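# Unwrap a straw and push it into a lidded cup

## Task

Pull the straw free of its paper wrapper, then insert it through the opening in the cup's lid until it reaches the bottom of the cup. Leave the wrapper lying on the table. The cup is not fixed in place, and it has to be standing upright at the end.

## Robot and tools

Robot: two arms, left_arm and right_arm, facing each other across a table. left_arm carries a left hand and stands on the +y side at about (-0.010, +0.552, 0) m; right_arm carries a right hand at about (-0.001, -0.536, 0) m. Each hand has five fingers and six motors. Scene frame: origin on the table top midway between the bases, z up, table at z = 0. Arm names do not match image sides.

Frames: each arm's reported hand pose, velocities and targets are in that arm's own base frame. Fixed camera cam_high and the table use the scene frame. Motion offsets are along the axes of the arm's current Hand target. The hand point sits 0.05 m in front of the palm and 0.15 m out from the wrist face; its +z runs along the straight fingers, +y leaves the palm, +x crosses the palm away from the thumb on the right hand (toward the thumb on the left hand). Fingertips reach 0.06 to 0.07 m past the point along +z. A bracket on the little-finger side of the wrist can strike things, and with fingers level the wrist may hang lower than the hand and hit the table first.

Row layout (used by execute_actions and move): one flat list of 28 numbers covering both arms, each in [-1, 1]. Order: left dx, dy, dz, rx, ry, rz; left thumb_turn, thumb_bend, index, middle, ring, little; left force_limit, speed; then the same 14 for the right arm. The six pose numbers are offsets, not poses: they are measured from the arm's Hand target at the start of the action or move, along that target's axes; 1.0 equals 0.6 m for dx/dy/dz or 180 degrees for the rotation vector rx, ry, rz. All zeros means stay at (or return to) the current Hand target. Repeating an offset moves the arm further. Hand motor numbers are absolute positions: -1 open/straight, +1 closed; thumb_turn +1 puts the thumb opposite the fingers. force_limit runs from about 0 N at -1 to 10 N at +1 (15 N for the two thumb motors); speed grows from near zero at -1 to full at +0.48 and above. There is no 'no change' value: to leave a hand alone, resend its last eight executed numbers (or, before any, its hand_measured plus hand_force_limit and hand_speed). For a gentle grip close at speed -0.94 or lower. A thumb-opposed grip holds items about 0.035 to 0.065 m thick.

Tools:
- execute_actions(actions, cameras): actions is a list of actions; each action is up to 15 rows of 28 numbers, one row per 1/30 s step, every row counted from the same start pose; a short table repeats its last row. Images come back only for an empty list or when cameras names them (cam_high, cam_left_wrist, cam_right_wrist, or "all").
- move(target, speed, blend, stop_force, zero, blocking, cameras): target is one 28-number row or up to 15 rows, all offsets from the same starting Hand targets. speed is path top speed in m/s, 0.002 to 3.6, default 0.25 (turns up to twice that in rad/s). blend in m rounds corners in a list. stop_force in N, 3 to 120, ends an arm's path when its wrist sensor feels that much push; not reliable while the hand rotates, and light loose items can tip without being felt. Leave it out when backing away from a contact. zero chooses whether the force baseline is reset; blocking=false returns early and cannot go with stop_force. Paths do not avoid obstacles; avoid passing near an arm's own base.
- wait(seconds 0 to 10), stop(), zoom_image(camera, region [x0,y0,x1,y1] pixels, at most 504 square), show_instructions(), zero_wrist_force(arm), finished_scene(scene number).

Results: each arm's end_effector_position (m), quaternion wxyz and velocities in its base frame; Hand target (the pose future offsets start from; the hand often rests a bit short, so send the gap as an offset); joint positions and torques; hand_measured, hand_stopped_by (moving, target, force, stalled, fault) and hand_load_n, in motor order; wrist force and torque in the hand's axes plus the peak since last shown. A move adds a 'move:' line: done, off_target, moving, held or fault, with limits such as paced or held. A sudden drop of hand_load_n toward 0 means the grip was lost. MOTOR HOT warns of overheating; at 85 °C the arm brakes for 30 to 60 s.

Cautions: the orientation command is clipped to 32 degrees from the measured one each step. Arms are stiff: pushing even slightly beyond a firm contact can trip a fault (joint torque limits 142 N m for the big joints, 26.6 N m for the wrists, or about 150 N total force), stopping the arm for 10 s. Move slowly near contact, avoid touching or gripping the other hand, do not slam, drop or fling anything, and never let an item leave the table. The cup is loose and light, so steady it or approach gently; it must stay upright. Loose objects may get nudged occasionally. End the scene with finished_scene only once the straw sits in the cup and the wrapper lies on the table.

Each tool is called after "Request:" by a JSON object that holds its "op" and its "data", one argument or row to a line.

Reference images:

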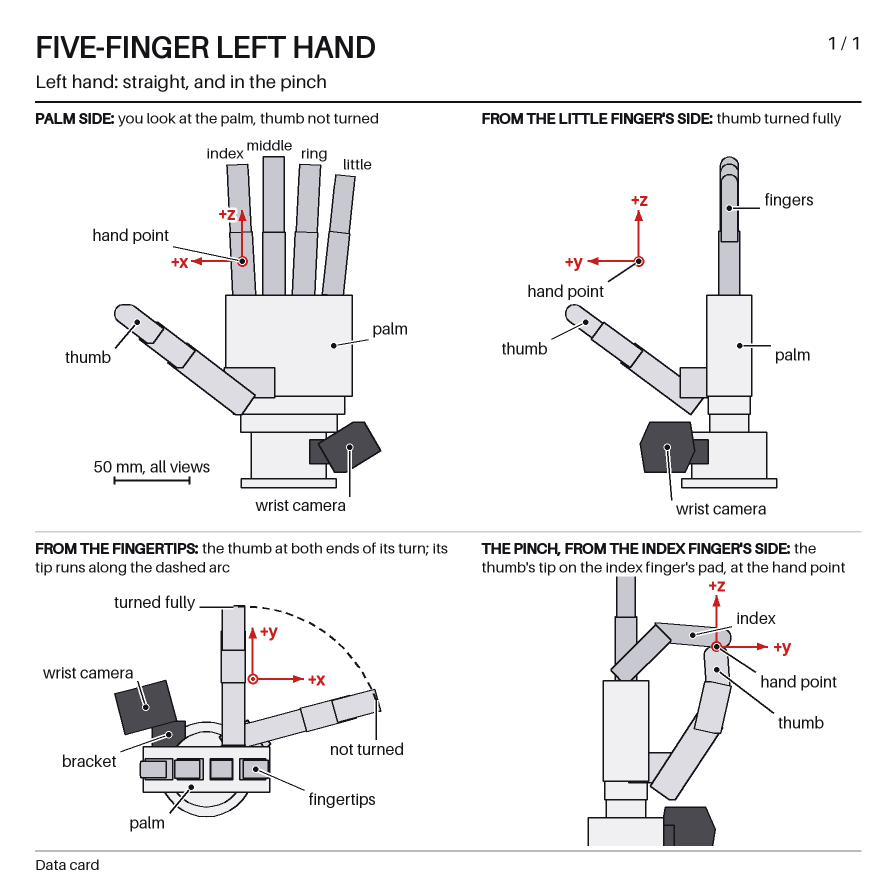

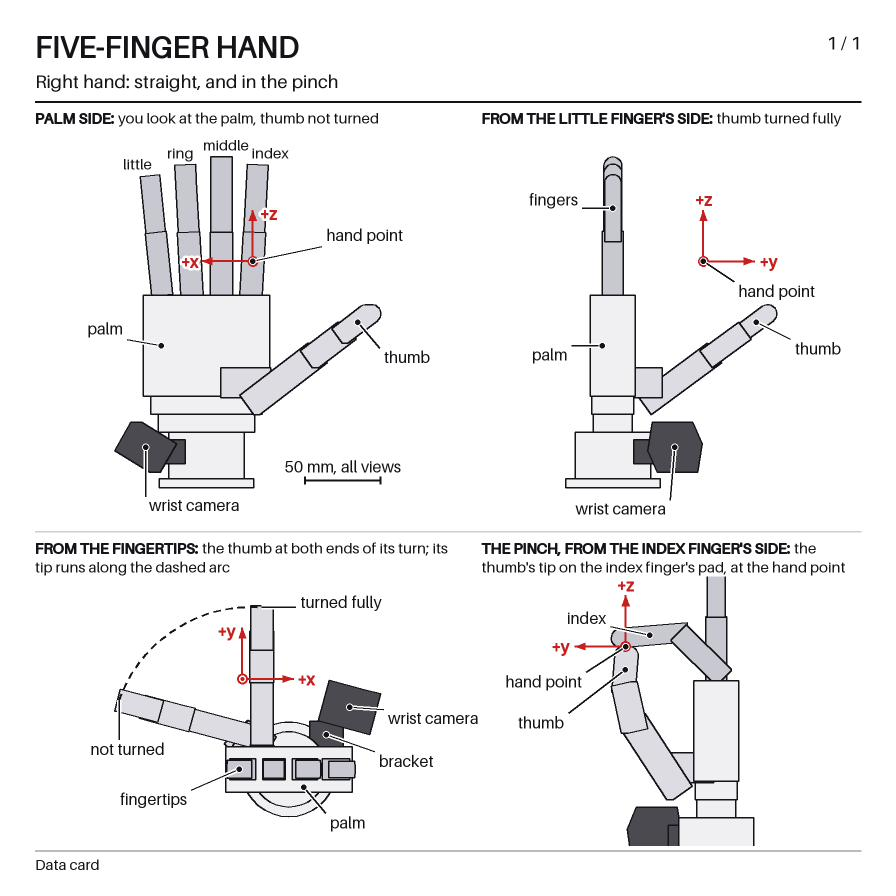

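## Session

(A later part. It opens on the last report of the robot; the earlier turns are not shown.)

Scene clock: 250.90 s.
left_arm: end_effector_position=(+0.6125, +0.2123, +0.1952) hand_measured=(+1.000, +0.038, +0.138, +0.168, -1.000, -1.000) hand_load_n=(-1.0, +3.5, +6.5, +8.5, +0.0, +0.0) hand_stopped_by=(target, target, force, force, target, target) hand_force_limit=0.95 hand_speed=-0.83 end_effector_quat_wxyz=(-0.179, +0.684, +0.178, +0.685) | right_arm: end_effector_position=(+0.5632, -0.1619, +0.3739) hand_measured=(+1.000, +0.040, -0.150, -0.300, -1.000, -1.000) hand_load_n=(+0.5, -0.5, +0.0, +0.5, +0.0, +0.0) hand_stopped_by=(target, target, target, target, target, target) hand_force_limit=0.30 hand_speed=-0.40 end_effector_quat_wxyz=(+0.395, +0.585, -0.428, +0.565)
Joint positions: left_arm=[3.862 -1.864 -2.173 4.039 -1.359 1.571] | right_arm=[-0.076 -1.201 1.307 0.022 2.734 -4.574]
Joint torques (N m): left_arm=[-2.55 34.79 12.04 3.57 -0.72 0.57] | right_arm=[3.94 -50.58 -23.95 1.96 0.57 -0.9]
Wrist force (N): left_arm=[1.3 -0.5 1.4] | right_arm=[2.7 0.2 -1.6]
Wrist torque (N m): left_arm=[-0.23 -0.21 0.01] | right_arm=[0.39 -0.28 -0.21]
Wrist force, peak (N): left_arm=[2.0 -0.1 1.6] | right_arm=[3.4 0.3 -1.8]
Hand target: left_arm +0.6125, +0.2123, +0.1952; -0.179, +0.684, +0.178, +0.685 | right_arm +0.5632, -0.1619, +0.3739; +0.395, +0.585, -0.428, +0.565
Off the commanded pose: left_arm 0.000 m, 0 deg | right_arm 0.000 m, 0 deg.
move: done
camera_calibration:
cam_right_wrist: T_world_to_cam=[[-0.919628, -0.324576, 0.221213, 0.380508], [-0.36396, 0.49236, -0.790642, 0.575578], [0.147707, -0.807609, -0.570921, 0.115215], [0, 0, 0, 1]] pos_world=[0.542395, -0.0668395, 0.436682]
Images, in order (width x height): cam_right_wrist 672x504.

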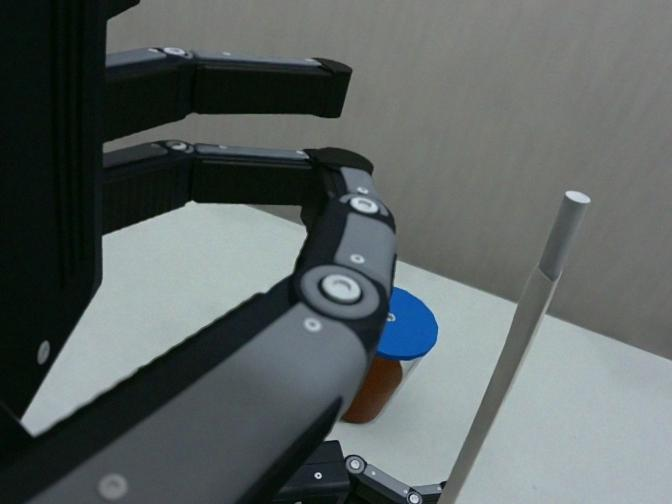

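Request:
{"op": "move", "data": {
  "target": [0.0005,0.0935,-0.0027,0,0,0,1,0.04,0.7,0.7,-1,-1,0.95,-0.83,0.0005,0.0935,-0.0027,0,0,0,1,0.04,-0.15,-0.3,-1,-1,0.3,-0.4],
  "speed": 0.06,
  "cameras": ["cam_right_wrist"]
}}

Scene clock: 252.67 s.
left_arm: end_effector_position=(+0.6384, +0.1626, +0.1953) hand_measured=(+1.000, +0.038, +0.138, +0.168, -1.000, -1.000) hand_load_n=(-1.0, +3.5, +6.5, +8.0, +0.0, +0.0) hand_stopped_by=(target, target, force, force, target, target) hand_force_limit=0.95 hand_speed=-0.83 end_effector_quat_wxyz=(-0.179, +0.684, +0.178, +0.685) | right_arm: end_effector_position=(+0.5096, -0.1785, +0.3732) hand_measured=(+1.000, +0.040, -0.150, -0.300, -1.000, -1.000) hand_load_n=(+0.0, +0.0, +0.0, +0.0, +0.0, -0.5) hand_stopped_by=(target, target, target, target, target, target) hand_force_limit=0.30 hand_speed=-0.40 end_effector_quat_wxyz=(+0.395, +0.585, -0.428, +0.565)
Joint positions: left_arm=[3.714 -1.882 -2.144 4.028 -1.507 1.572] | right_arm=[-0.12 -1.34 1.492 -0.037 2.691 -4.587]
Joint torques (N m): left_arm=[-2.57 39.73 5.44 2.88 1.18 1.11] | right_arm=[10.44 -25.61 -16.11 2.12 2.95 0.39]
Wrist force (N): left_arm=[1.3 -0.2 1.5] | right_arm=[2.7 0.0 -1.3]
Wrist torque (N m): left_arm=[-0.15 -0.17 0.03] | right_arm=[0.34 -0.29 -0.20]
Wrist force, peak (N): left_arm=[1.8 -0.6 1.6] | right_arm=[2.9 0.1 -1.7]
Hand target: left_arm +0.6384, +0.1626, +0.1954; -0.179, +0.684, +0.178, +0.685 | right_arm +0.5096, -0.1784, +0.3731; +0.395, +0.585, -0.428, +0.565
Off the commanded pose: left_arm 0.000 m, 0 deg | right_arm 0.000 m, 0 deg.
move: done
camera_calibration:
cam_right_wrist: T_world_to_cam=[[-0.919755, -0.324501, 0.220795, 0.326141], [-0.363558, 0.49237, -0.790821, 0.563534], [0.14791, -0.807633, -0.570835, 0.109201], [0, 0, 0, 1]] pos_world=[0.488695, -0.0834392, 0.43598]
Images, in order (width x height): cam_right_wrist 672x504.

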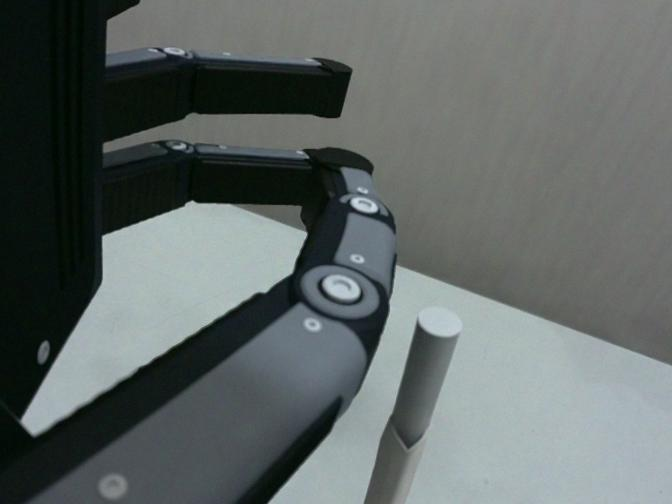

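Request:
{"op": "move", "data": {
  "target": [
    [0,0,0,0,0,0,1,0.04,0.7,0.7,-1,-1,0.95,-0.83,0,-0.0935,0.0027,0,0,0,1,0.04,-0.15,-0.3,-1,-1,0.3,-0.4],
    [-0.0005,-0.0935,0.0027,0,0,0,1,0.04,0.7,0.7,-1,-1,0.95,-0.83,0,-0.0935,0.0027,0,0,0,1,0.04,-0.15,-0.3,-1,-1,0.3,-0.4]
  ],
  "speed": 0.08,
  "cameras": ["cam_right_wrist","cam_left_wrist"]
}}

Scene clock: 254.93 s.
left_arm: end_effector_position=(+0.6125, +0.2123, +0.1952) hand_measured=(+1.000, +0.038, +0.138, +0.168, -1.000, -1.000) hand_load_n=(-1.0, +4.0, +6.5, +8.5, +0.0, +0.0) hand_stopped_by=(target, target, force, force, target, target) hand_force_limit=0.95 hand_speed=-0.83 end_effector_quat_wxyz=(-0.179, +0.684, +0.178, +0.685) | right_arm: end_effector_position=(+0.5632, -0.1619, +0.3742) hand_measured=(+1.000, +0.040, -0.150, -0.300, -1.000, -1.000) hand_load_n=(+0.0, +0.0, +0.0, +0.0, +0.0, +0.0) hand_stopped_by=(target, target, target, target, target, target) hand_force_limit=0.30 hand_speed=-0.40 end_effector_quat_wxyz=(+0.395, +0.585, -0.428, +0.565)
Joint positions: left_arm=[3.862 -1.863 -2.173 4.039 -1.359 1.571] | right_arm=[-0.077 -1.201 1.306 0.022 2.734 -4.574]
Joint torques (N m): left_arm=[4.56 22.07 21.84 1.38 -0.8 -1.05] | right_arm=[-11.02 -50.14 -26.03 -2.7 -1.95 -1.26]
Wrist force (N): left_arm=[1.3 -0.3 1.8] | right_arm=[2.8 0.0 -1.6]
Wrist torque (N m): left_arm=[-0.22 -0.22 0.00] | right_arm=[0.36 -0.30 -0.27]
Wrist force, peak (N): left_arm=[1.7 -0.5 1.7] | right_arm=[2.9 1.0 -1.5]
Hand target: left_arm +0.6125, +0.2123, +0.1952; -0.179, +0.684, +0.178, +0.685 | right_arm +0.5632, -0.1619, +0.3742; +0.395, +0.585, -0.428, +0.565
Off the commanded pose: left_arm 0.000 m, 0 deg | right_arm 0.000 m, 0 deg.
move: done
camera_calibration:
cam_left_wrist: T_world_to_cam=[[-0.462317, 0.841312, 0.280102, 0.0552986], [-0.301867, -0.446348, 0.842407, 0.120261], [0.83375, 0.304905, 0.460319, -0.545145], [0, 0, 0, 1]] pos_world=[0.516383, 0.173373, 0.134142]
cam_right_wrist: T_world_to_cam=[[-0.919701, -0.324531, 0.220972, 0.380475], [-0.363735, 0.492407, -0.790716, 0.57577], [0.147804, -0.807598, -0.570911, 0.115401], [0, 0, 0, 1]] pos_world=[0.542295, -0.0668393, 0.437081]
Images, in order (width x height): cam_left_wrist 672x504, cam_right_wrist 672x504.

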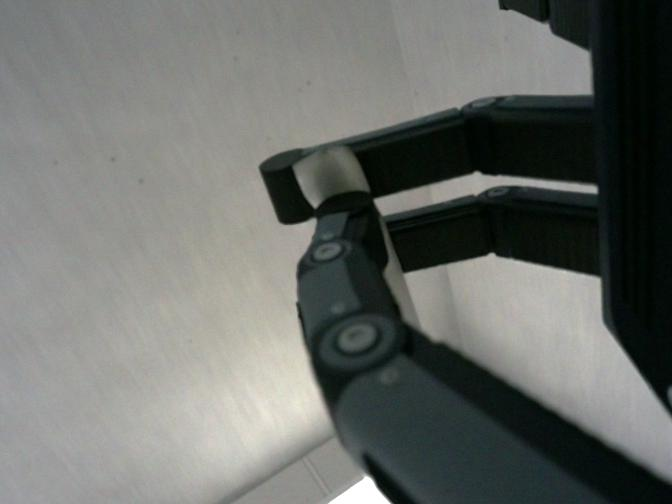

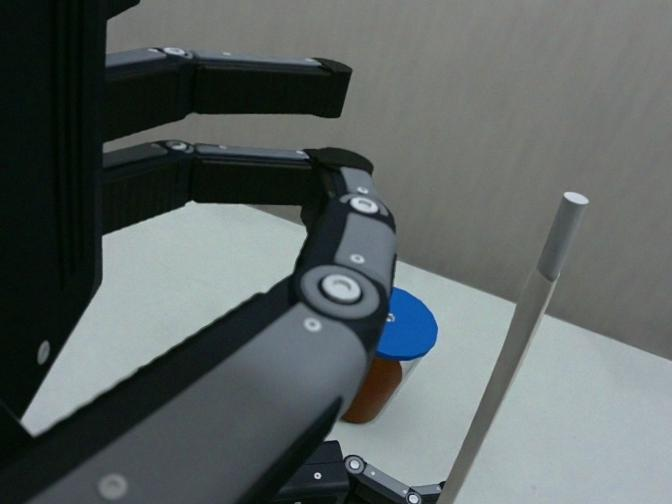

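Same as before. Now right only.

Request:
{"op": "move", "data": {
  "target": [0,0,0,0,0,0,1,0.04,0.7,0.7,-1,-1,0.95,-0.83,0.0005,0.0935,-0.0027,0,0,0,1,0.04,-0.15,-0.3,-1,-1,0.3,-0.4],
  "speed": 0.06,
  "cameras": ["cam_right_wrist"]
}}

Request:
{"op": "zoom_image", "data": {
  "camera": "cam_right_wrist",
  "region": [200, 60, 480, 320]
}}

Scene clock: 256.43 s.
left_arm: end_effector_position=(+0.6125, +0.2123, +0.1952) hand_measured=(+1.000, +0.038, +0.138, +0.168, -1.000, -1.000) hand_load_n=(-1.0, +4.0, +6.5, +8.5, +0.0, +0.0) hand_stopped_by=(target, target, force, force, target, target) hand_force_limit=0.95 hand_speed=-0.83 end_effector_quat_wxyz=(-0.179, +0.684, +0.178, +0.685) | right_arm: end_effector_position=(+0.5096, -0.1785, +0.3735) hand_measured=(+1.000, +0.040, -0.150, -0.300, -1.000, -1.000) hand_load_n=(+0.0, +0.0, +0.0, +0.0, +0.0, +0.0) hand_stopped_by=(target, target, target, target, target, target) hand_force_limit=0.30 hand_speed=-0.40 end_effector_quat_wxyz=(+0.395, +0.585, -0.428, +0.565)
Joint positions: left_arm=[3.862 -1.864 -2.173 4.039 -1.359 1.571] | right_arm=[-0.12 -1.34 1.492 -0.036 2.691 -4.587]
Joint torques (N m): left_arm=[6.86 17.92 22.4 -0.74 2.14 -0.04] | right_arm=[10.08 -26.92 -16.63 2.15 2.96 0.56]
Wrist force (N): left_arm=[1.3 -0.3 1.2] | right_arm=[2.7 0.0 -1.4]
Wrist torque (N m): left_arm=[-0.19 -0.22 0.00] | right_arm=[0.34 -0.28 -0.19]
Wrist force, peak (N): left_arm=[1.8 -0.4 1.7] | right_arm=[2.9 0.3 -1.7]
Hand target: left_arm +0.6125, +0.2123, +0.1952; -0.179, +0.684, +0.178, +0.685 | right_arm +0.5096, -0.1784, +0.3734; +0.395, +0.585, -0.428, +0.565
Off the commanded pose: left_arm 0.000 m, 0 deg | right_arm 0.000 m, 0 deg.
move: done
camera_calibration:
cam_right_wrist: T_world_to_cam=[[-0.919755, -0.324501, 0.220795, 0.326075], [-0.363558, 0.49237, -0.790821, 0.563771], [0.14791, -0.807633, -0.570835, 0.109373], [0, 0, 0, 1]] pos_world=[0.488695, -0.0834392, 0.43628]
Images, in order (width x height): cam_right_wrist 672x504.

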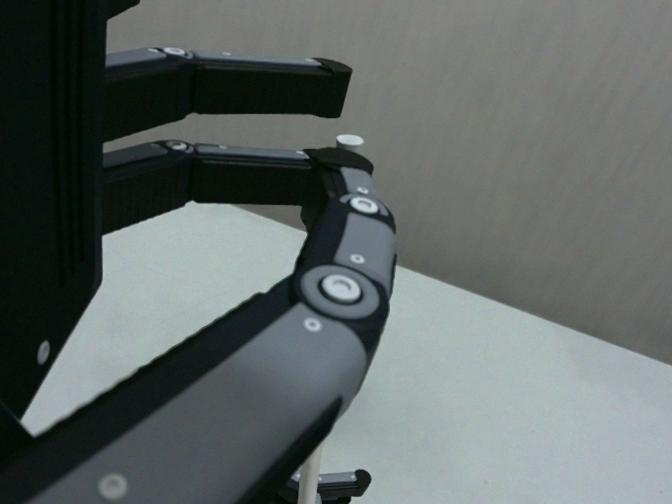

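Scaled by 1.800 from the camera's 672x504 image, which has a finer 960x720 frame.

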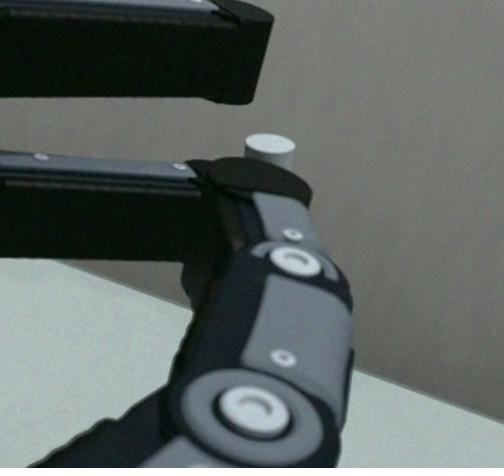

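Request:
{"op": "move", "data": {
  "target": [0,0,0,0,0,0,1,0.04,0.7,0.7,-1,-1,0.95,-0.83,-0.002,0.005,0,0,0,0,1,0.04,-0.15,-0.3,-1,-1,0.3,-0.4],
  "speed": 0.03
}}

Request:
{"op": "move", "data": {
  "target": [0,0,0,0,0,0,1,0.04,0.7,0.7,-1,-1,0.95,-0.83,0,0,0,0,0,0,1,0.04,0.7,0.7,-1,-1,1,-0.65],
  "cameras": ["cam_right_wrist"]
}}

Request:
{"op": "zoom_image", "data": {
  "camera": "cam_right_wrist",
  "region": [200, 60, 480, 320]
}}

Scene clock: 258.63 s.
left_arm: end_effector_position=(+0.6125, +0.2123, +0.1952) hand_measured=(+1.000, +0.038, +0.138, +0.168, -1.000, -1.000) hand_load_n=(-1.0, +4.0, +6.5, +8.5, +0.0, +0.0) hand_stopped_by=(target, target, force, force, target, target) hand_force_limit=0.95 hand_speed=-0.83 end_effector_quat_wxyz=(-0.179, +0.684, +0.178, +0.685) | right_arm: end_effector_position=(+0.5067, -0.1793, +0.3721) hand_measured=(+1.000, +0.040, -0.150, -0.300, -1.000, -1.000) hand_load_n=(+0.0, +0.0, +0.0, +0.0, +0.0, +0.0) hand_stopped_by=(target, target, target, target, target, target) hand_force_limit=0.30 hand_speed=-0.40 end_effector_quat_wxyz=(+0.395, +0.585, -0.428, +0.565)
Joint positions: left_arm=[3.862 -1.864 -2.173 4.039 -1.359 1.571] | right_arm=[-0.122 -1.347 1.504 -0.041 2.688 -4.587]
Joint torques (N m): left_arm=[7.17 17.83 21.72 -0.69 2.11 0.44] | right_arm=[-7.39 -31.92 -24.06 -1.61 -1.42 -1.54]
Wrist force (N): left_arm=[1.5 -0.3 1.6] | right_arm=[2.8 0.0 -1.5]
Wrist torque (N m): left_arm=[-0.22 -0.24 0.01] | right_arm=[0.36 -0.31 -0.19]
Wrist force, peak (N): left_arm=[1.6 -0.1 1.5] | right_arm=[2.9 0.0 -1.6]
Hand target: left_arm +0.6125, +0.2123, +0.1952; -0.179, +0.684, +0.178, +0.685 | right_arm +0.5067, -0.1793, +0.3722; +0.395, +0.585, -0.428, +0.565
Off the commanded pose: left_arm 0.000 m, 0 deg | right_arm 0.000 m, 0 deg.
move: done

Scene clock: 259.37 s.
left_arm: end_effector_position=(+0.6125, +0.2123, +0.1952) hand_measured=(+1.000, +0.038, +0.138, +0.168, -1.000, -1.000) hand_load_n=(-1.0, +4.5, +6.0, +8.5, +0.0, +0.0) hand_stopped_by=(target, target, force, force, target, target) hand_force_limit=0.95 hand_speed=-0.83 end_effector_quat_wxyz=(-0.179, +0.684, +0.178, +0.685) | right_arm: end_effector_position=(+0.5067, -0.1793, +0.3722) hand_measured=(+1.000, +0.038, +0.124, +0.146, -1.000, -1.000) hand_load_n=(+0.0, +4.0, +11.5, +12.5, +0.0, +0.0) hand_stopped_by=(target, target, force, force, target, target) hand_force_limit=1.00 hand_speed=-0.65 end_effector_quat_wxyz=(+0.395, +0.585, -0.428, +0.565)
Joint positions: left_arm=[3.862 -1.864 -2.173 4.039 -1.359 1.571] | right_arm=[-0.122 -1.347 1.503 -0.041 2.688 -4.587]
Joint torques (N m): left_arm=[6.97 18.25 22.12 -0.65 1.17 0.48] | right_arm=[2.19 -19.61 -25.08 1.95 2.32 -1]
Wrist force (N): left_arm=[1.7 1.0 1.3] | right_arm=[3.4 0.2 -0.2]
Wrist torque (N m): left_arm=[-0.17 -0.25 0.02] | right_arm=[0.37 -0.13 -0.21]
Wrist force, peak (N): left_arm=[2.2 1.3 1.5] | right_arm=[3.4 0.2 -0.2]
Hand target: left_arm +0.6125, +0.2123, +0.1952; -0.179, +0.684, +0.178, +0.685 | right_arm +0.5067, -0.1793, +0.3722; +0.395, +0.585, -0.428, +0.565
Off the commanded pose: left_arm 0.000 m, 0 deg | right_arm 0.000 m, 0 deg.
move: done
camera_calibration:
cam_right_wrist: T_world_to_cam=[[-0.919688, -0.324606, 0.220919, 0.323432], [-0.363729, 0.492378, -0.790737, 0.562167], [0.147902, -0.807586, -0.570903, 0.108436], [0, 0, 0, 1]] pos_world=[0.485895, -0.0842396, 0.43498]
Images, in order (width x height): cam_right_wrist 672x504.

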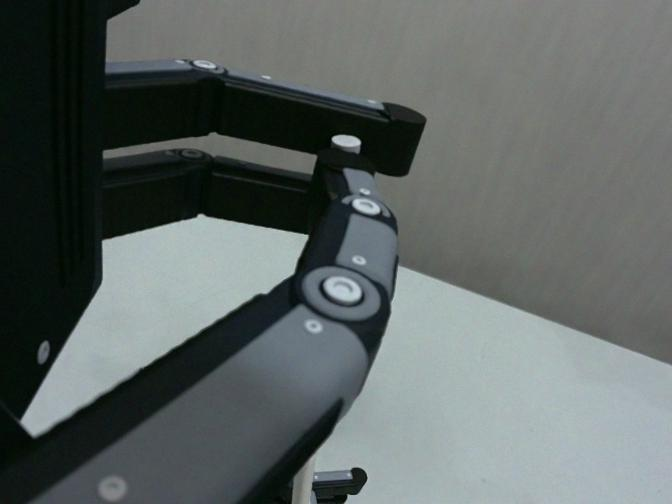

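Scaled by 1.800 from the camera's 672x504 image, which has a finer 960x720 frame.

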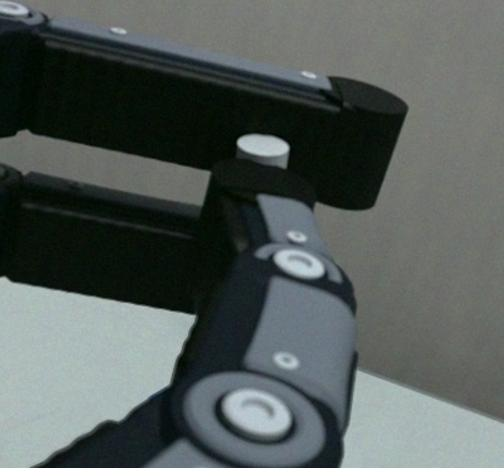

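Request:
{"op": "move", "data": {
  "target": [0,0,0,0,0,0,1,0.04,0.7,0.7,-1,-1,0.95,-0.83,0,0,0,0,0,0,1,0.04,0.76,0.76,-1,-1,1,-0.5]
}}

Request:
{"op": "move", "data": {
  "target": [0,0,0,0,0,0,1,0.04,0.7,0.7,-1,-1,0.95,-0.83,0.05,-0.004,0,0.12,0,0,1,0.04,0.76,0.76,-1,-1,1,-0.5],
  "speed": 0.03,
  "cameras": ["all"]
}}

Request:
{"op": "zoom_image", "data": {
  "camera": "cam_right_wrist",
  "region": [200, 60, 480, 320]
}}

Scene clock: 260.20 s.
left_arm: end_effector_position=(+0.6125, +0.2123, +0.1952) hand_measured=(+1.000, +0.038, +0.138, +0.168, -1.000, -1.000) hand_load_n=(-1.0, +4.5, +6.5, +8.5, +0.0, +0.0) hand_stopped_by=(target, target, force, force, target, target) hand_force_limit=0.95 hand_speed=-0.83 end_effector_quat_wxyz=(-0.179, +0.684, +0.178, +0.685) | right_arm: end_effector_position=(+0.5067, -0.1793, +0.3722) hand_measured=(+1.000, +0.038, +0.124, +0.146, -1.000, -1.000) hand_load_n=(+0.0, +4.0, +11.5, +12.5, +0.0, +0.0) hand_stopped_by=(target, target, force, force, target, target) hand_force_limit=1.00 hand_speed=-0.50 end_effector_quat_wxyz=(+0.395, +0.585, -0.428, +0.565)
Joint positions: left_arm=[3.862 -1.864 -2.173 4.039 -1.359 1.571] | right_arm=[-0.122 -1.347 1.503 -0.041 2.688 -4.587]
Joint torques (N m): left_arm=[6.55 18.58 21.53 -0.36 -0.68 0.54] | right_arm=[5.6 -20.12 -25.74 2.17 2.95 -0.17]
Wrist force (N): left_arm=[0.7 0.8 1.2] | right_arm=[3.1 0.1 -0.1]
Wrist torque (N m): left_arm=[-0.20 -0.17 0.00] | right_arm=[0.37 -0.13 -0.21]
Wrist force, peak (N): left_arm=[1.6 1.0 1.4] | right_arm=[3.4 0.2 -0.3]
Hand target: left_arm +0.6125, +0.2123, +0.1952; -0.179, +0.684, +0.178, +0.685 | right_arm +0.5067, -0.1793, +0.3722; +0.395, +0.585, -0.428, +0.565
Off the commanded pose: left_arm 0.000 m, 0 deg | right_arm 0.000 m, 0 deg.
move: done

Scene clock: 266.77 s.
left_arm: end_effector_position=(+0.6125, +0.2123, +0.1952) hand_measured=(+1.000, +0.038, +0.138, +0.168, -1.000, -1.000) hand_load_n=(+1.0, +2.5, +3.0, +6.0, +0.0, +0.0) hand_stopped_by=(target, target, force, force, target, target) hand_force_limit=0.95 hand_speed=-0.83 end_effector_quat_wxyz=(-0.179, +0.684, +0.178, +0.685) | right_arm: end_effector_position=(+0.5088, -0.1802, +0.4022) hand_measured=(+1.000, +0.038, +0.124, +0.144, -1.000, -1.000) hand_load_n=(+1.0, +4.0, +2.5, +15.5, +0.0, +0.0) hand_stopped_by=(target, target, force, force, target, target) hand_force_limit=1.00 hand_speed=-0.50 end_effector_quat_wxyz=(+0.279, +0.648, -0.315, +0.635) end_effector_velocity=(+0.000, +0.000, +0.001) end_effector_angular_velocity=(-0.001, -0.001, -0.002)
Joint positions: left_arm=[3.862 -1.864 -2.173 4.039 -1.359 1.571] | right_arm=[-0.224 -1.601 1.71 -0.061 2.212 -4.645]
Joint velocities: left_arm=[within noise] | right_arm=[0.002 0.001 -0.003 0 0.005 -0.001]
Joint torques (N m): left_arm=[6.6 22.3 18.89 1.42 -2.48 0.4] | right_arm=[7.41 -9.37 -27.86 -0.26 3.08 -0.82]
Wrist force (N): left_arm=[1.7 -0.6 1.2] | right_arm=[2.0 -0.4 -1.4]
Wrist torque (N m): left_arm=[-0.22 -0.22 0.02] | right_arm=[0.32 -0.27 -0.20]
Wrist force, peak (N): left_arm=[17.3 0.0 -0.5] | right_arm=[-11.9 2.1 -0.2]
Hand target: left_arm +0.6125, +0.2123, +0.1952; -0.179, +0.684, +0.178, +0.685 | right_arm +0.5089, -0.1802, +0.4022; +0.278, +0.648, -0.315, +0.635
Off the commanded pose: left_arm 0.000 m, 0 deg | right_arm 0.000 m, 0 deg.
move: done
camera_calibration:
cam_left_wrist: T_world_to_cam=[[-0.462238, 0.841334, 0.280166, 0.055245], [-0.301693, -0.446304, 0.842493, 0.120151], [0.833857, 0.304908, 0.460123, -0.545174], [0, 0, 0, 1]] pos_world=[0.516383, 0.173373, 0.134143]
cam_right_wrist: T_world_to_cam=[[-0.740305, -0.640412, 0.204502, 0.176711], [-0.503141, 0.326051, -0.800338, 0.63194], [0.445868, -0.695387, -0.563594, -0.00979134], [0, 0, 0, 1]] pos_world=[0.45314, -0.0996856, 0.464109]

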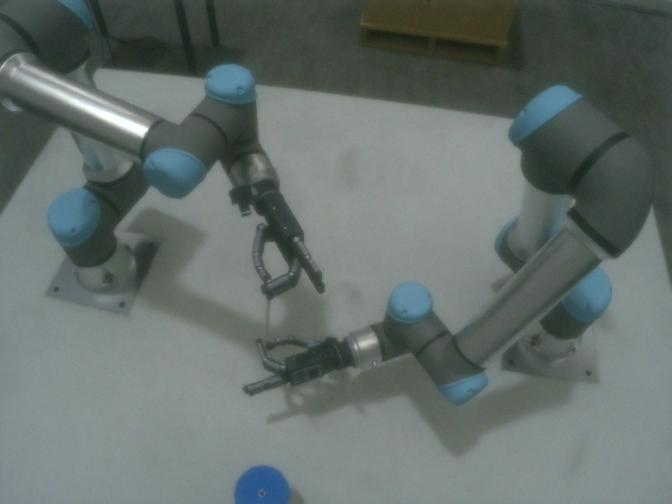

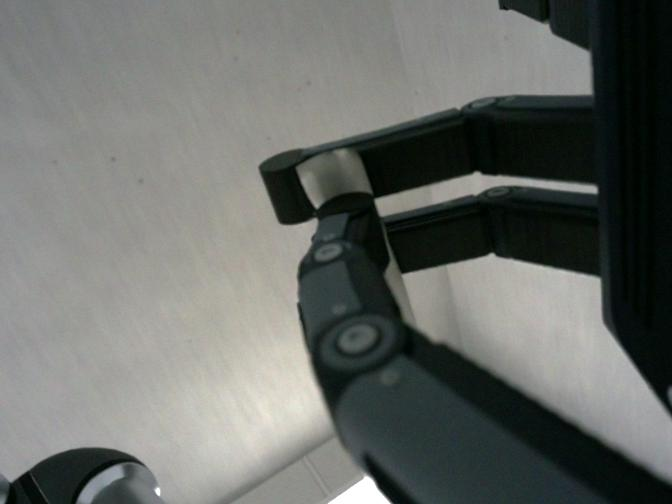

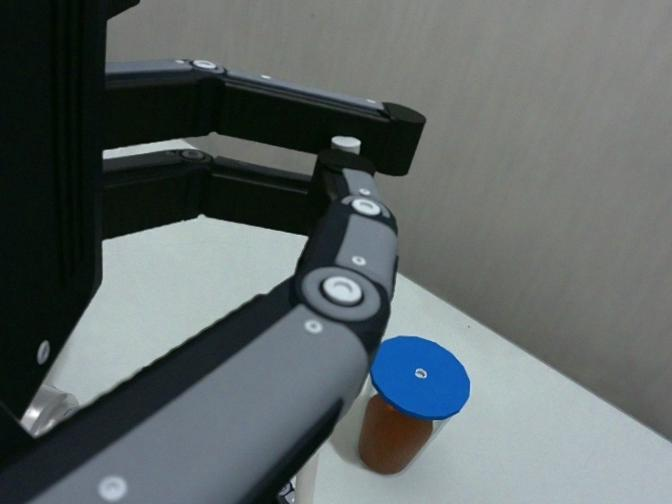

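Scaled by 1.800 from the camera's 672x504 image, which has a finer 960x720 frame.

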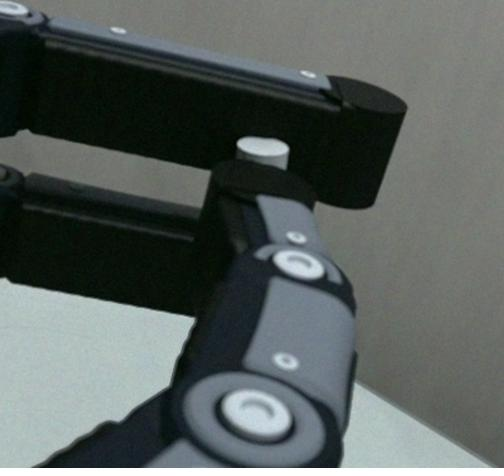

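Request:
{"op": "move", "data": {
  "target": [-0.11,0,0,0,0,0,1,0.04,0.7,0.7,-1,-1,0.95,-0.83,0.15,0.003,0,0,0,0,1,0.04,0.76,0.76,-1,-1,1,-0.5],
  "speed": 0.04,
  "cameras": ["all"]
}}

Request:
{"op": "zoom_image", "data": {
  "camera": "cam_right_wrist",
  "region": [200, 60, 480, 504]
}}

Scene clock: 269.70 s.
left_arm: end_effector_position=(+0.6126, +0.2124, +0.1291) hand_measured=(+1.000, +0.038, +0.138, +0.168, -1.000, -1.000) hand_load_n=(+1.0, +3.0, +3.5, +6.5, +0.0, +0.0) hand_stopped_by=(target, target, force, force, target, target) hand_force_limit=0.95 hand_speed=-0.83 end_effector_quat_wxyz=(-0.179, +0.684, +0.178, +0.685) end_effector_velocity=(+0.000, -0.002, +0.000) end_effector_angular_velocity=(-0.002, +0.002, -0.002) | right_arm: end_effector_position=(+0.5072, -0.1863, +0.4919) hand_measured=(+1.000, +0.038, +0.124, +0.144, -1.000, -1.000) hand_load_n=(+1.0, +3.5, +3.0, +15.5, +0.0, +0.0) hand_stopped_by=(target, target, force, force, target, target) hand_force_limit=1.00 hand_speed=-0.50 end_effector_quat_wxyz=(+0.279, +0.648, -0.315, +0.635) end_effector_velocity=(+0.001, +0.001, -0.002) end_effector_angular_velocity=(-0.001, +0.001, +0.002)
Joint positions: left_arm=[3.862 -2.024 -2.205 4.231 -1.359 1.571] | right_arm=[-0.241 -1.606 1.486 0.168 2.195 -4.646]
Joint velocities: left_arm=[-0.002 0.002 0 -0.005 0 0] | right_arm=[0.002 0 0.004 -0.005 0 -0.001]
Joint torques (N m): left_arm=[6.84 41.4 9.92 -0.78 1.8 0.87] | right_arm=[-2.54 -14.86 -12.44 -3.83 -0.34 0.49]
Wrist force (N): left_arm=[1.6 -0.4 1.9] | right_arm=[2.3 -0.3 -1.2]
Wrist torque (N m): left_arm=[-0.28 -0.25 0.03] | right_arm=[0.32 -0.23 -0.21]
Wrist force, peak (N): left_arm=[2.7 -0.2 2.0] | right_arm=[2.9 -0.3 -1.2]
Hand target: left_arm +0.6126, +0.2125, +0.1292; -0.179, +0.684, +0.178, +0.685 | right_arm +0.5072, -0.1863, +0.4920; +0.278, +0.648, -0.315, +0.635
Off the commanded pose: left_arm 0.000 m, 0 deg | right_arm 0.000 m, 0 deg.
move: done
camera_calibration:
cam_left_wrist: T_world_to_cam=[[-0.462296, 0.841326, 0.280094, 0.0737625], [-0.301673, -0.446258, 0.842524, 0.175895], [0.833832, 0.304998, 0.460109, -0.514876], [0, 0, 0, 1]] pos_world=[0.516483, 0.173472, 0.068043]
cam_right_wrist: T_world_to_cam=[[-0.740301, -0.640385, 0.204603, 0.153285], [-0.503218, 0.326038, -0.800294, 0.704892], [0.445787, -0.695418, -0.56362, 0.0373516], [0, 0, 0, 1]] pos_world=[0.45154, -0.105685, 0.55381]

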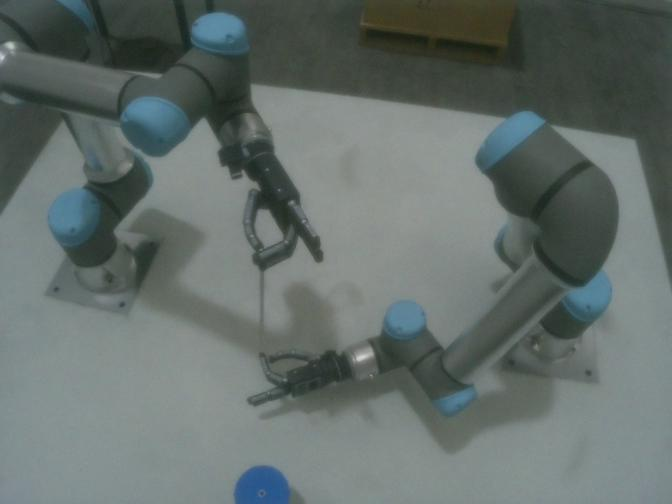

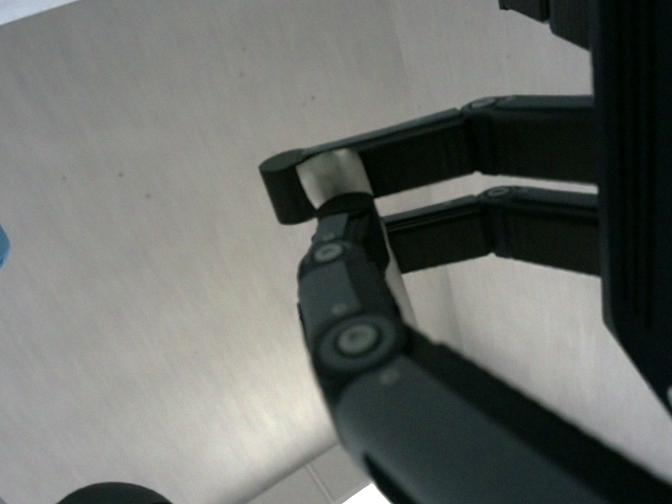

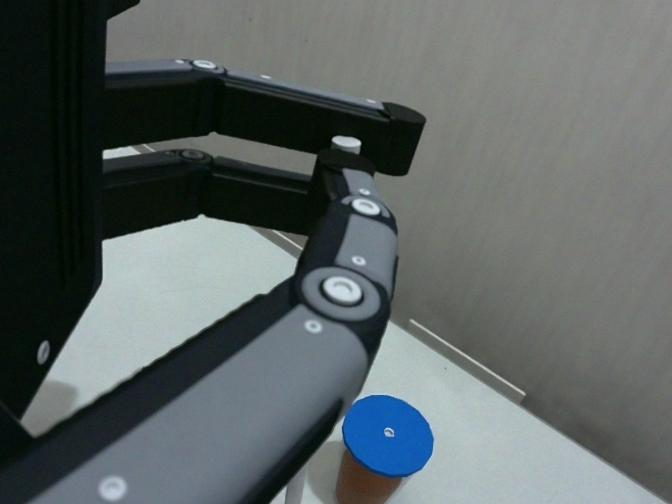

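Scaled by 1.135 from the camera's 672x504 image, which has a finer 960x720 frame.

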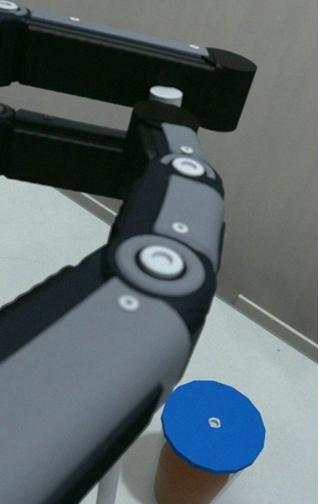

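Request:
{"op": "move", "data": {
  "target": [0,0,0,0,0,0,1,0.04,0.7,0.7,-1,-1,0.95,-0.83,0.083,0.001,0,0,0,0,1,0.04,0.76,0.76,-1,-1,1,-0.5],
  "speed": 0.04,
  "cameras": ["all"]
}}

Request:
{"op": "zoom_image", "data": {
  "camera": "cam_high",
  "region": [180, 160, 440, 420]
}}

Scene clock: 271.40 s.
left_arm: end_effector_position=(+0.6126, +0.2125, +0.1292) hand_measured=(+1.000, +0.038, +0.138, +0.168, -1.000, -1.000) hand_load_n=(+1.0, +3.0, +3.0, +6.0, +0.0, +0.0) hand_stopped_by=(target, target, force, force, target, target) hand_force_limit=0.95 hand_speed=-0.83 end_effector_quat_wxyz=(-0.179, +0.684, +0.178, +0.685) | right_arm: end_effector_position=(+0.5066, -0.1894, +0.5415) hand_measured=(+1.000, +0.038, +0.124, +0.144, -1.000, -1.000) hand_load_n=(+1.0, +3.5, +3.0, +15.0, +0.0, +0.0) hand_stopped_by=(target, target, force, force, target, target) hand_force_limit=1.00 hand_speed=-0.50 end_effector_quat_wxyz=(+0.279, +0.649, -0.315, +0.635) end_effector_velocity=(+0.001, +0.000, -0.001) end_effector_angular_velocity=(-0.001, -0.001, +0.000)
Joint positions: left_arm=[3.862 -2.023 -2.205 4.231 -1.359 1.571] | right_arm=[-0.249 -1.587 1.338 0.297 2.186 -4.647]
Joint velocities: left_arm=[within noise] | right_arm=[0 0 0.004 -0.005 0 -0.001]
Joint torques (N m): left_arm=[3.01 42.12 19.06 -0.63 0.8 -0.41] | right_arm=[-3.28 -26.48 -12.32 -3.04 -0.42 0.73]
Wrist force (N): left_arm=[1.7 -0.4 2.0] | right_arm=[2.3 -0.4 -1.4]
Wrist torque (N m): left_arm=[-0.29 -0.26 0.04] | right_arm=[0.32 -0.23 -0.20]
Wrist force, peak (N): left_arm=[1.9 -0.5 2.0] | right_arm=[3.0 -0.1 -1.4]
Hand target: left_arm +0.6126, +0.2125, +0.1292; -0.179, +0.684, +0.178, +0.685 | right_arm +0.5065, -0.1894, +0.5417; +0.278, +0.648, -0.315, +0.635
Off the commanded pose: left_arm 0.000 m, 0 deg | right_arm 0.000 m, 0 deg.
move: done
camera_calibration:
cam_left_wrist: T_world_to_cam=[[-0.462238, 0.841334, 0.280166, 0.0736139], [-0.301693, -0.446304, 0.842493, 0.175875], [0.833857, 0.304908, 0.460123, -0.514951], [0, 0, 0, 1]] pos_world=[0.516483, 0.173573, 0.0681427]
cam_right_wrist: T_world_to_cam=[[-0.740239, -0.640403, 0.204768, 0.140557], [-0.503402, 0.326021, -0.800186, 0.745391], [0.445682, -0.695409, -0.563714, 0.0635806], [0, 0, 0, 1]] pos_world=[0.45094, -0.108786, 0.603511]

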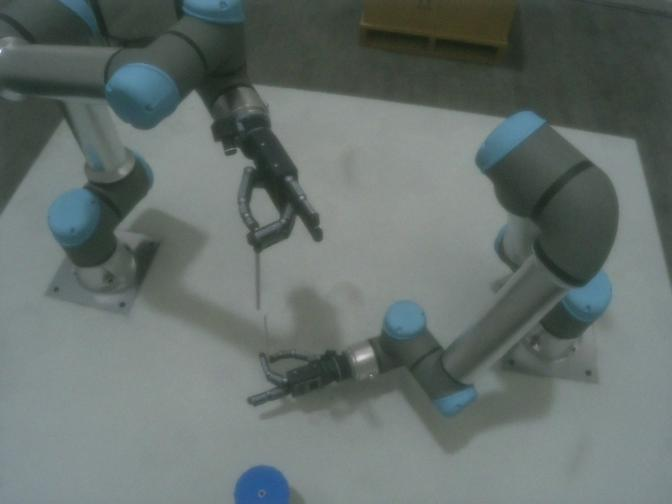

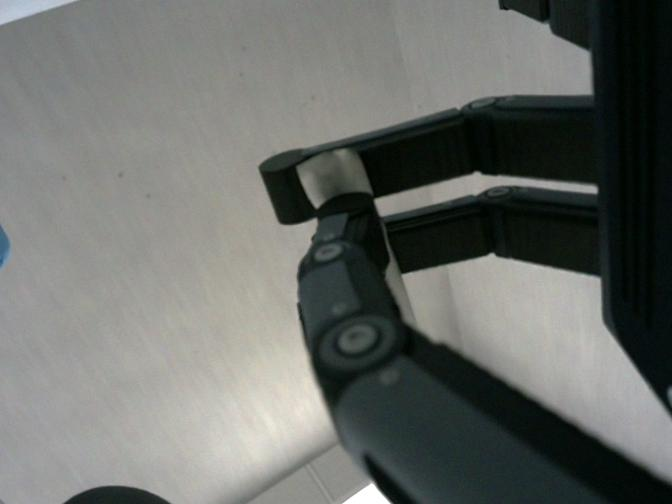

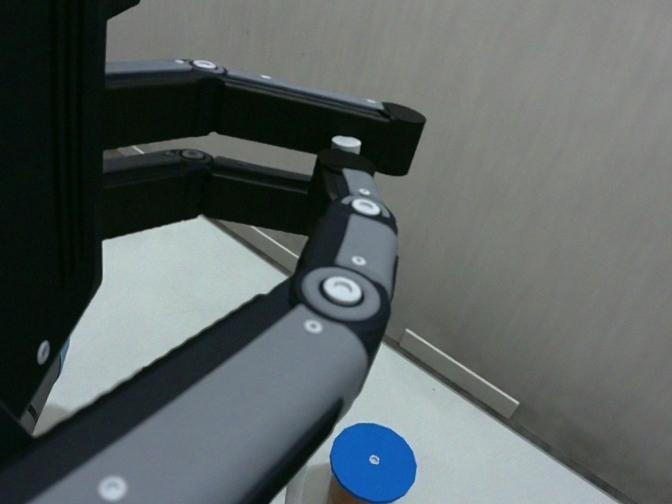

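Scaled by 1.938 from the camera's 672x504 image, which has a finer 960x720 frame.

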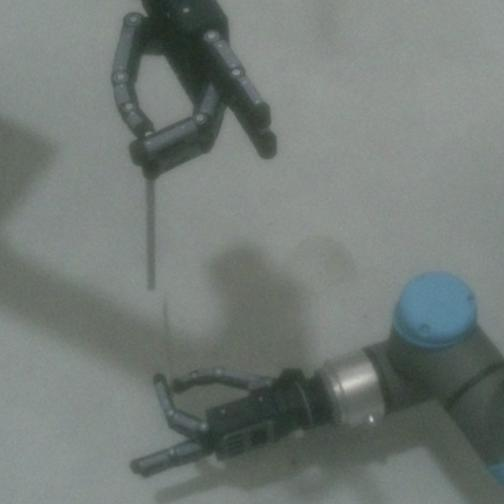

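Request:
{"op": "move", "data": {
  "target": [0.05,-0.304,-0.478,-0.109,-0.109,0.491,1,0.04,0.7,0.7,-1,-1,0.95,-0.83,-0.2117,0.2167,0.3467,0,0,0,1,0.04,0.76,0.76,-1,-1,1,-0.5],
  "speed": 0.15,
  "cameras": ["all"]
}}

Scene clock: 278.07 s.
left_arm: end_effector_position=(+0.2732, +0.2318, +0.1586) hand_measured=(+1.000, +0.038, +0.138, +0.168, -1.000, -1.000) hand_load_n=(+1.5, +3.0, +3.0, +6.5, +0.0, +0.0) hand_stopped_by=(target, target, force, force, target, target) hand_force_limit=0.95 hand_speed=-0.83 end_effector_quat_wxyz=(-0.464, +0.727, -0.426, +0.273) | right_arm: end_effector_position=(+0.5428, -0.4249, +0.4017) hand_measured=(+1.000, +0.038, +0.124, +0.144, -1.000, -1.000) hand_load_n=(+1.5, +3.5, +3.0, +15.5, +0.0, +0.0) hand_stopped_by=(target, target, force, force, target, target) hand_force_limit=1.00 hand_speed=-0.50 end_effector_quat_wxyz=(+0.279, +0.648, -0.315, +0.635)
Joint positions: left_arm=[5.072 -1.322 -2.432 2.494 -0.458 4.368] | right_arm=[-0.721 -1.419 1.518 -0.059 1.715 -4.668]
Joint torques (N m): left_arm=[-3.77 14.27 22.43 -1.45 -1.27 1.13] | right_arm=[11.92 -42.85 -16.91 0.93 2.73 -0.68]
Wrist force (N): left_arm=[-0.4 -0.3 1.7] | right_arm=[2.4 -0.5 -1.1]
Wrist torque (N m): left_arm=[-0.25 0.17 -0.10] | right_arm=[0.26 -0.26 -0.21]
Wrist force, peak (N): left_arm=[1.7 -0.3 2.1] | right_arm=[2.9 -0.3 -1.8]
Hand target: left_arm +0.2732, +0.2319, +0.1587; -0.464, +0.727, -0.427, +0.272 | right_arm +0.5428, -0.4248, +0.4017; +0.278, +0.648, -0.315, +0.635
Off the commanded pose: left_arm 0.000 m, 0 deg | right_arm 0.000 m, 0 deg.
move: done
camera_calibration:
cam_left_wrist: T_world_to_cam=[[0.494382, -0.043305, 0.868165, -0.257285], [-0.0567134, -0.998237, -0.0174974, 0.254784], [0.867393, -0.0405862, -0.495967, -0.0288413], [0, 0, 0, 1]] pos_world=[0.166663, 0.242023, 0.21352]
cam_right_wrist: T_world_to_cam=[[-0.740357, -0.64037, 0.204447, 0.045404], [-0.503043, 0.326049, -0.8004, 0.728379], [0.445892, -0.695427, -0.563526, -0.195382], [0, 0, 0, 1]] pos_world=[0.48714, -0.344285, 0.463609]

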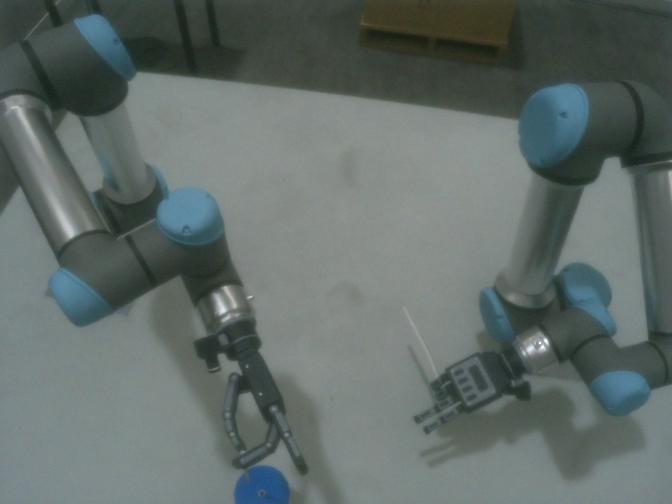

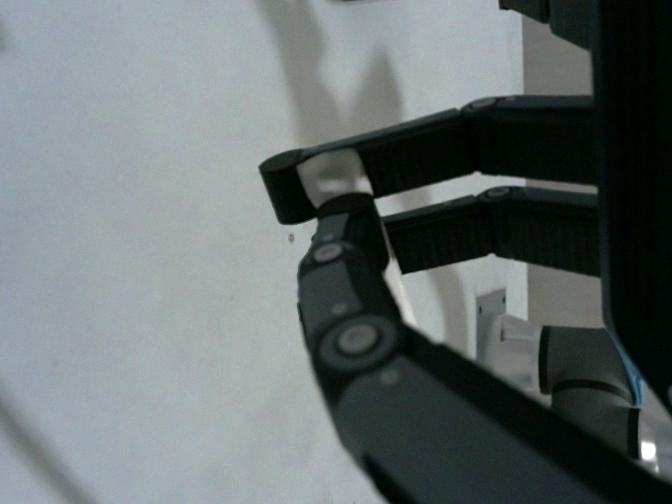

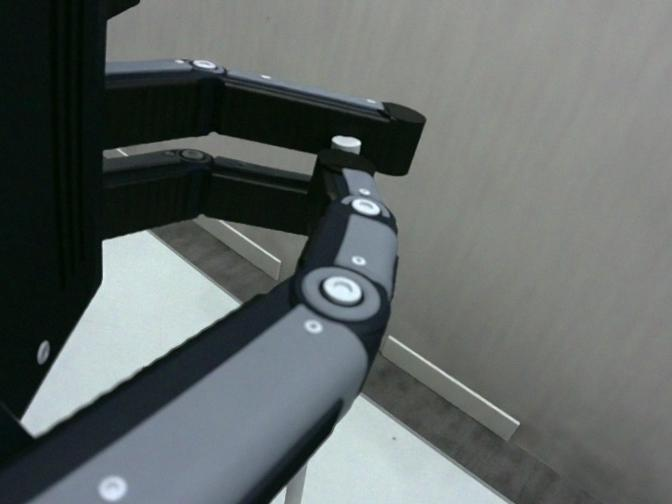

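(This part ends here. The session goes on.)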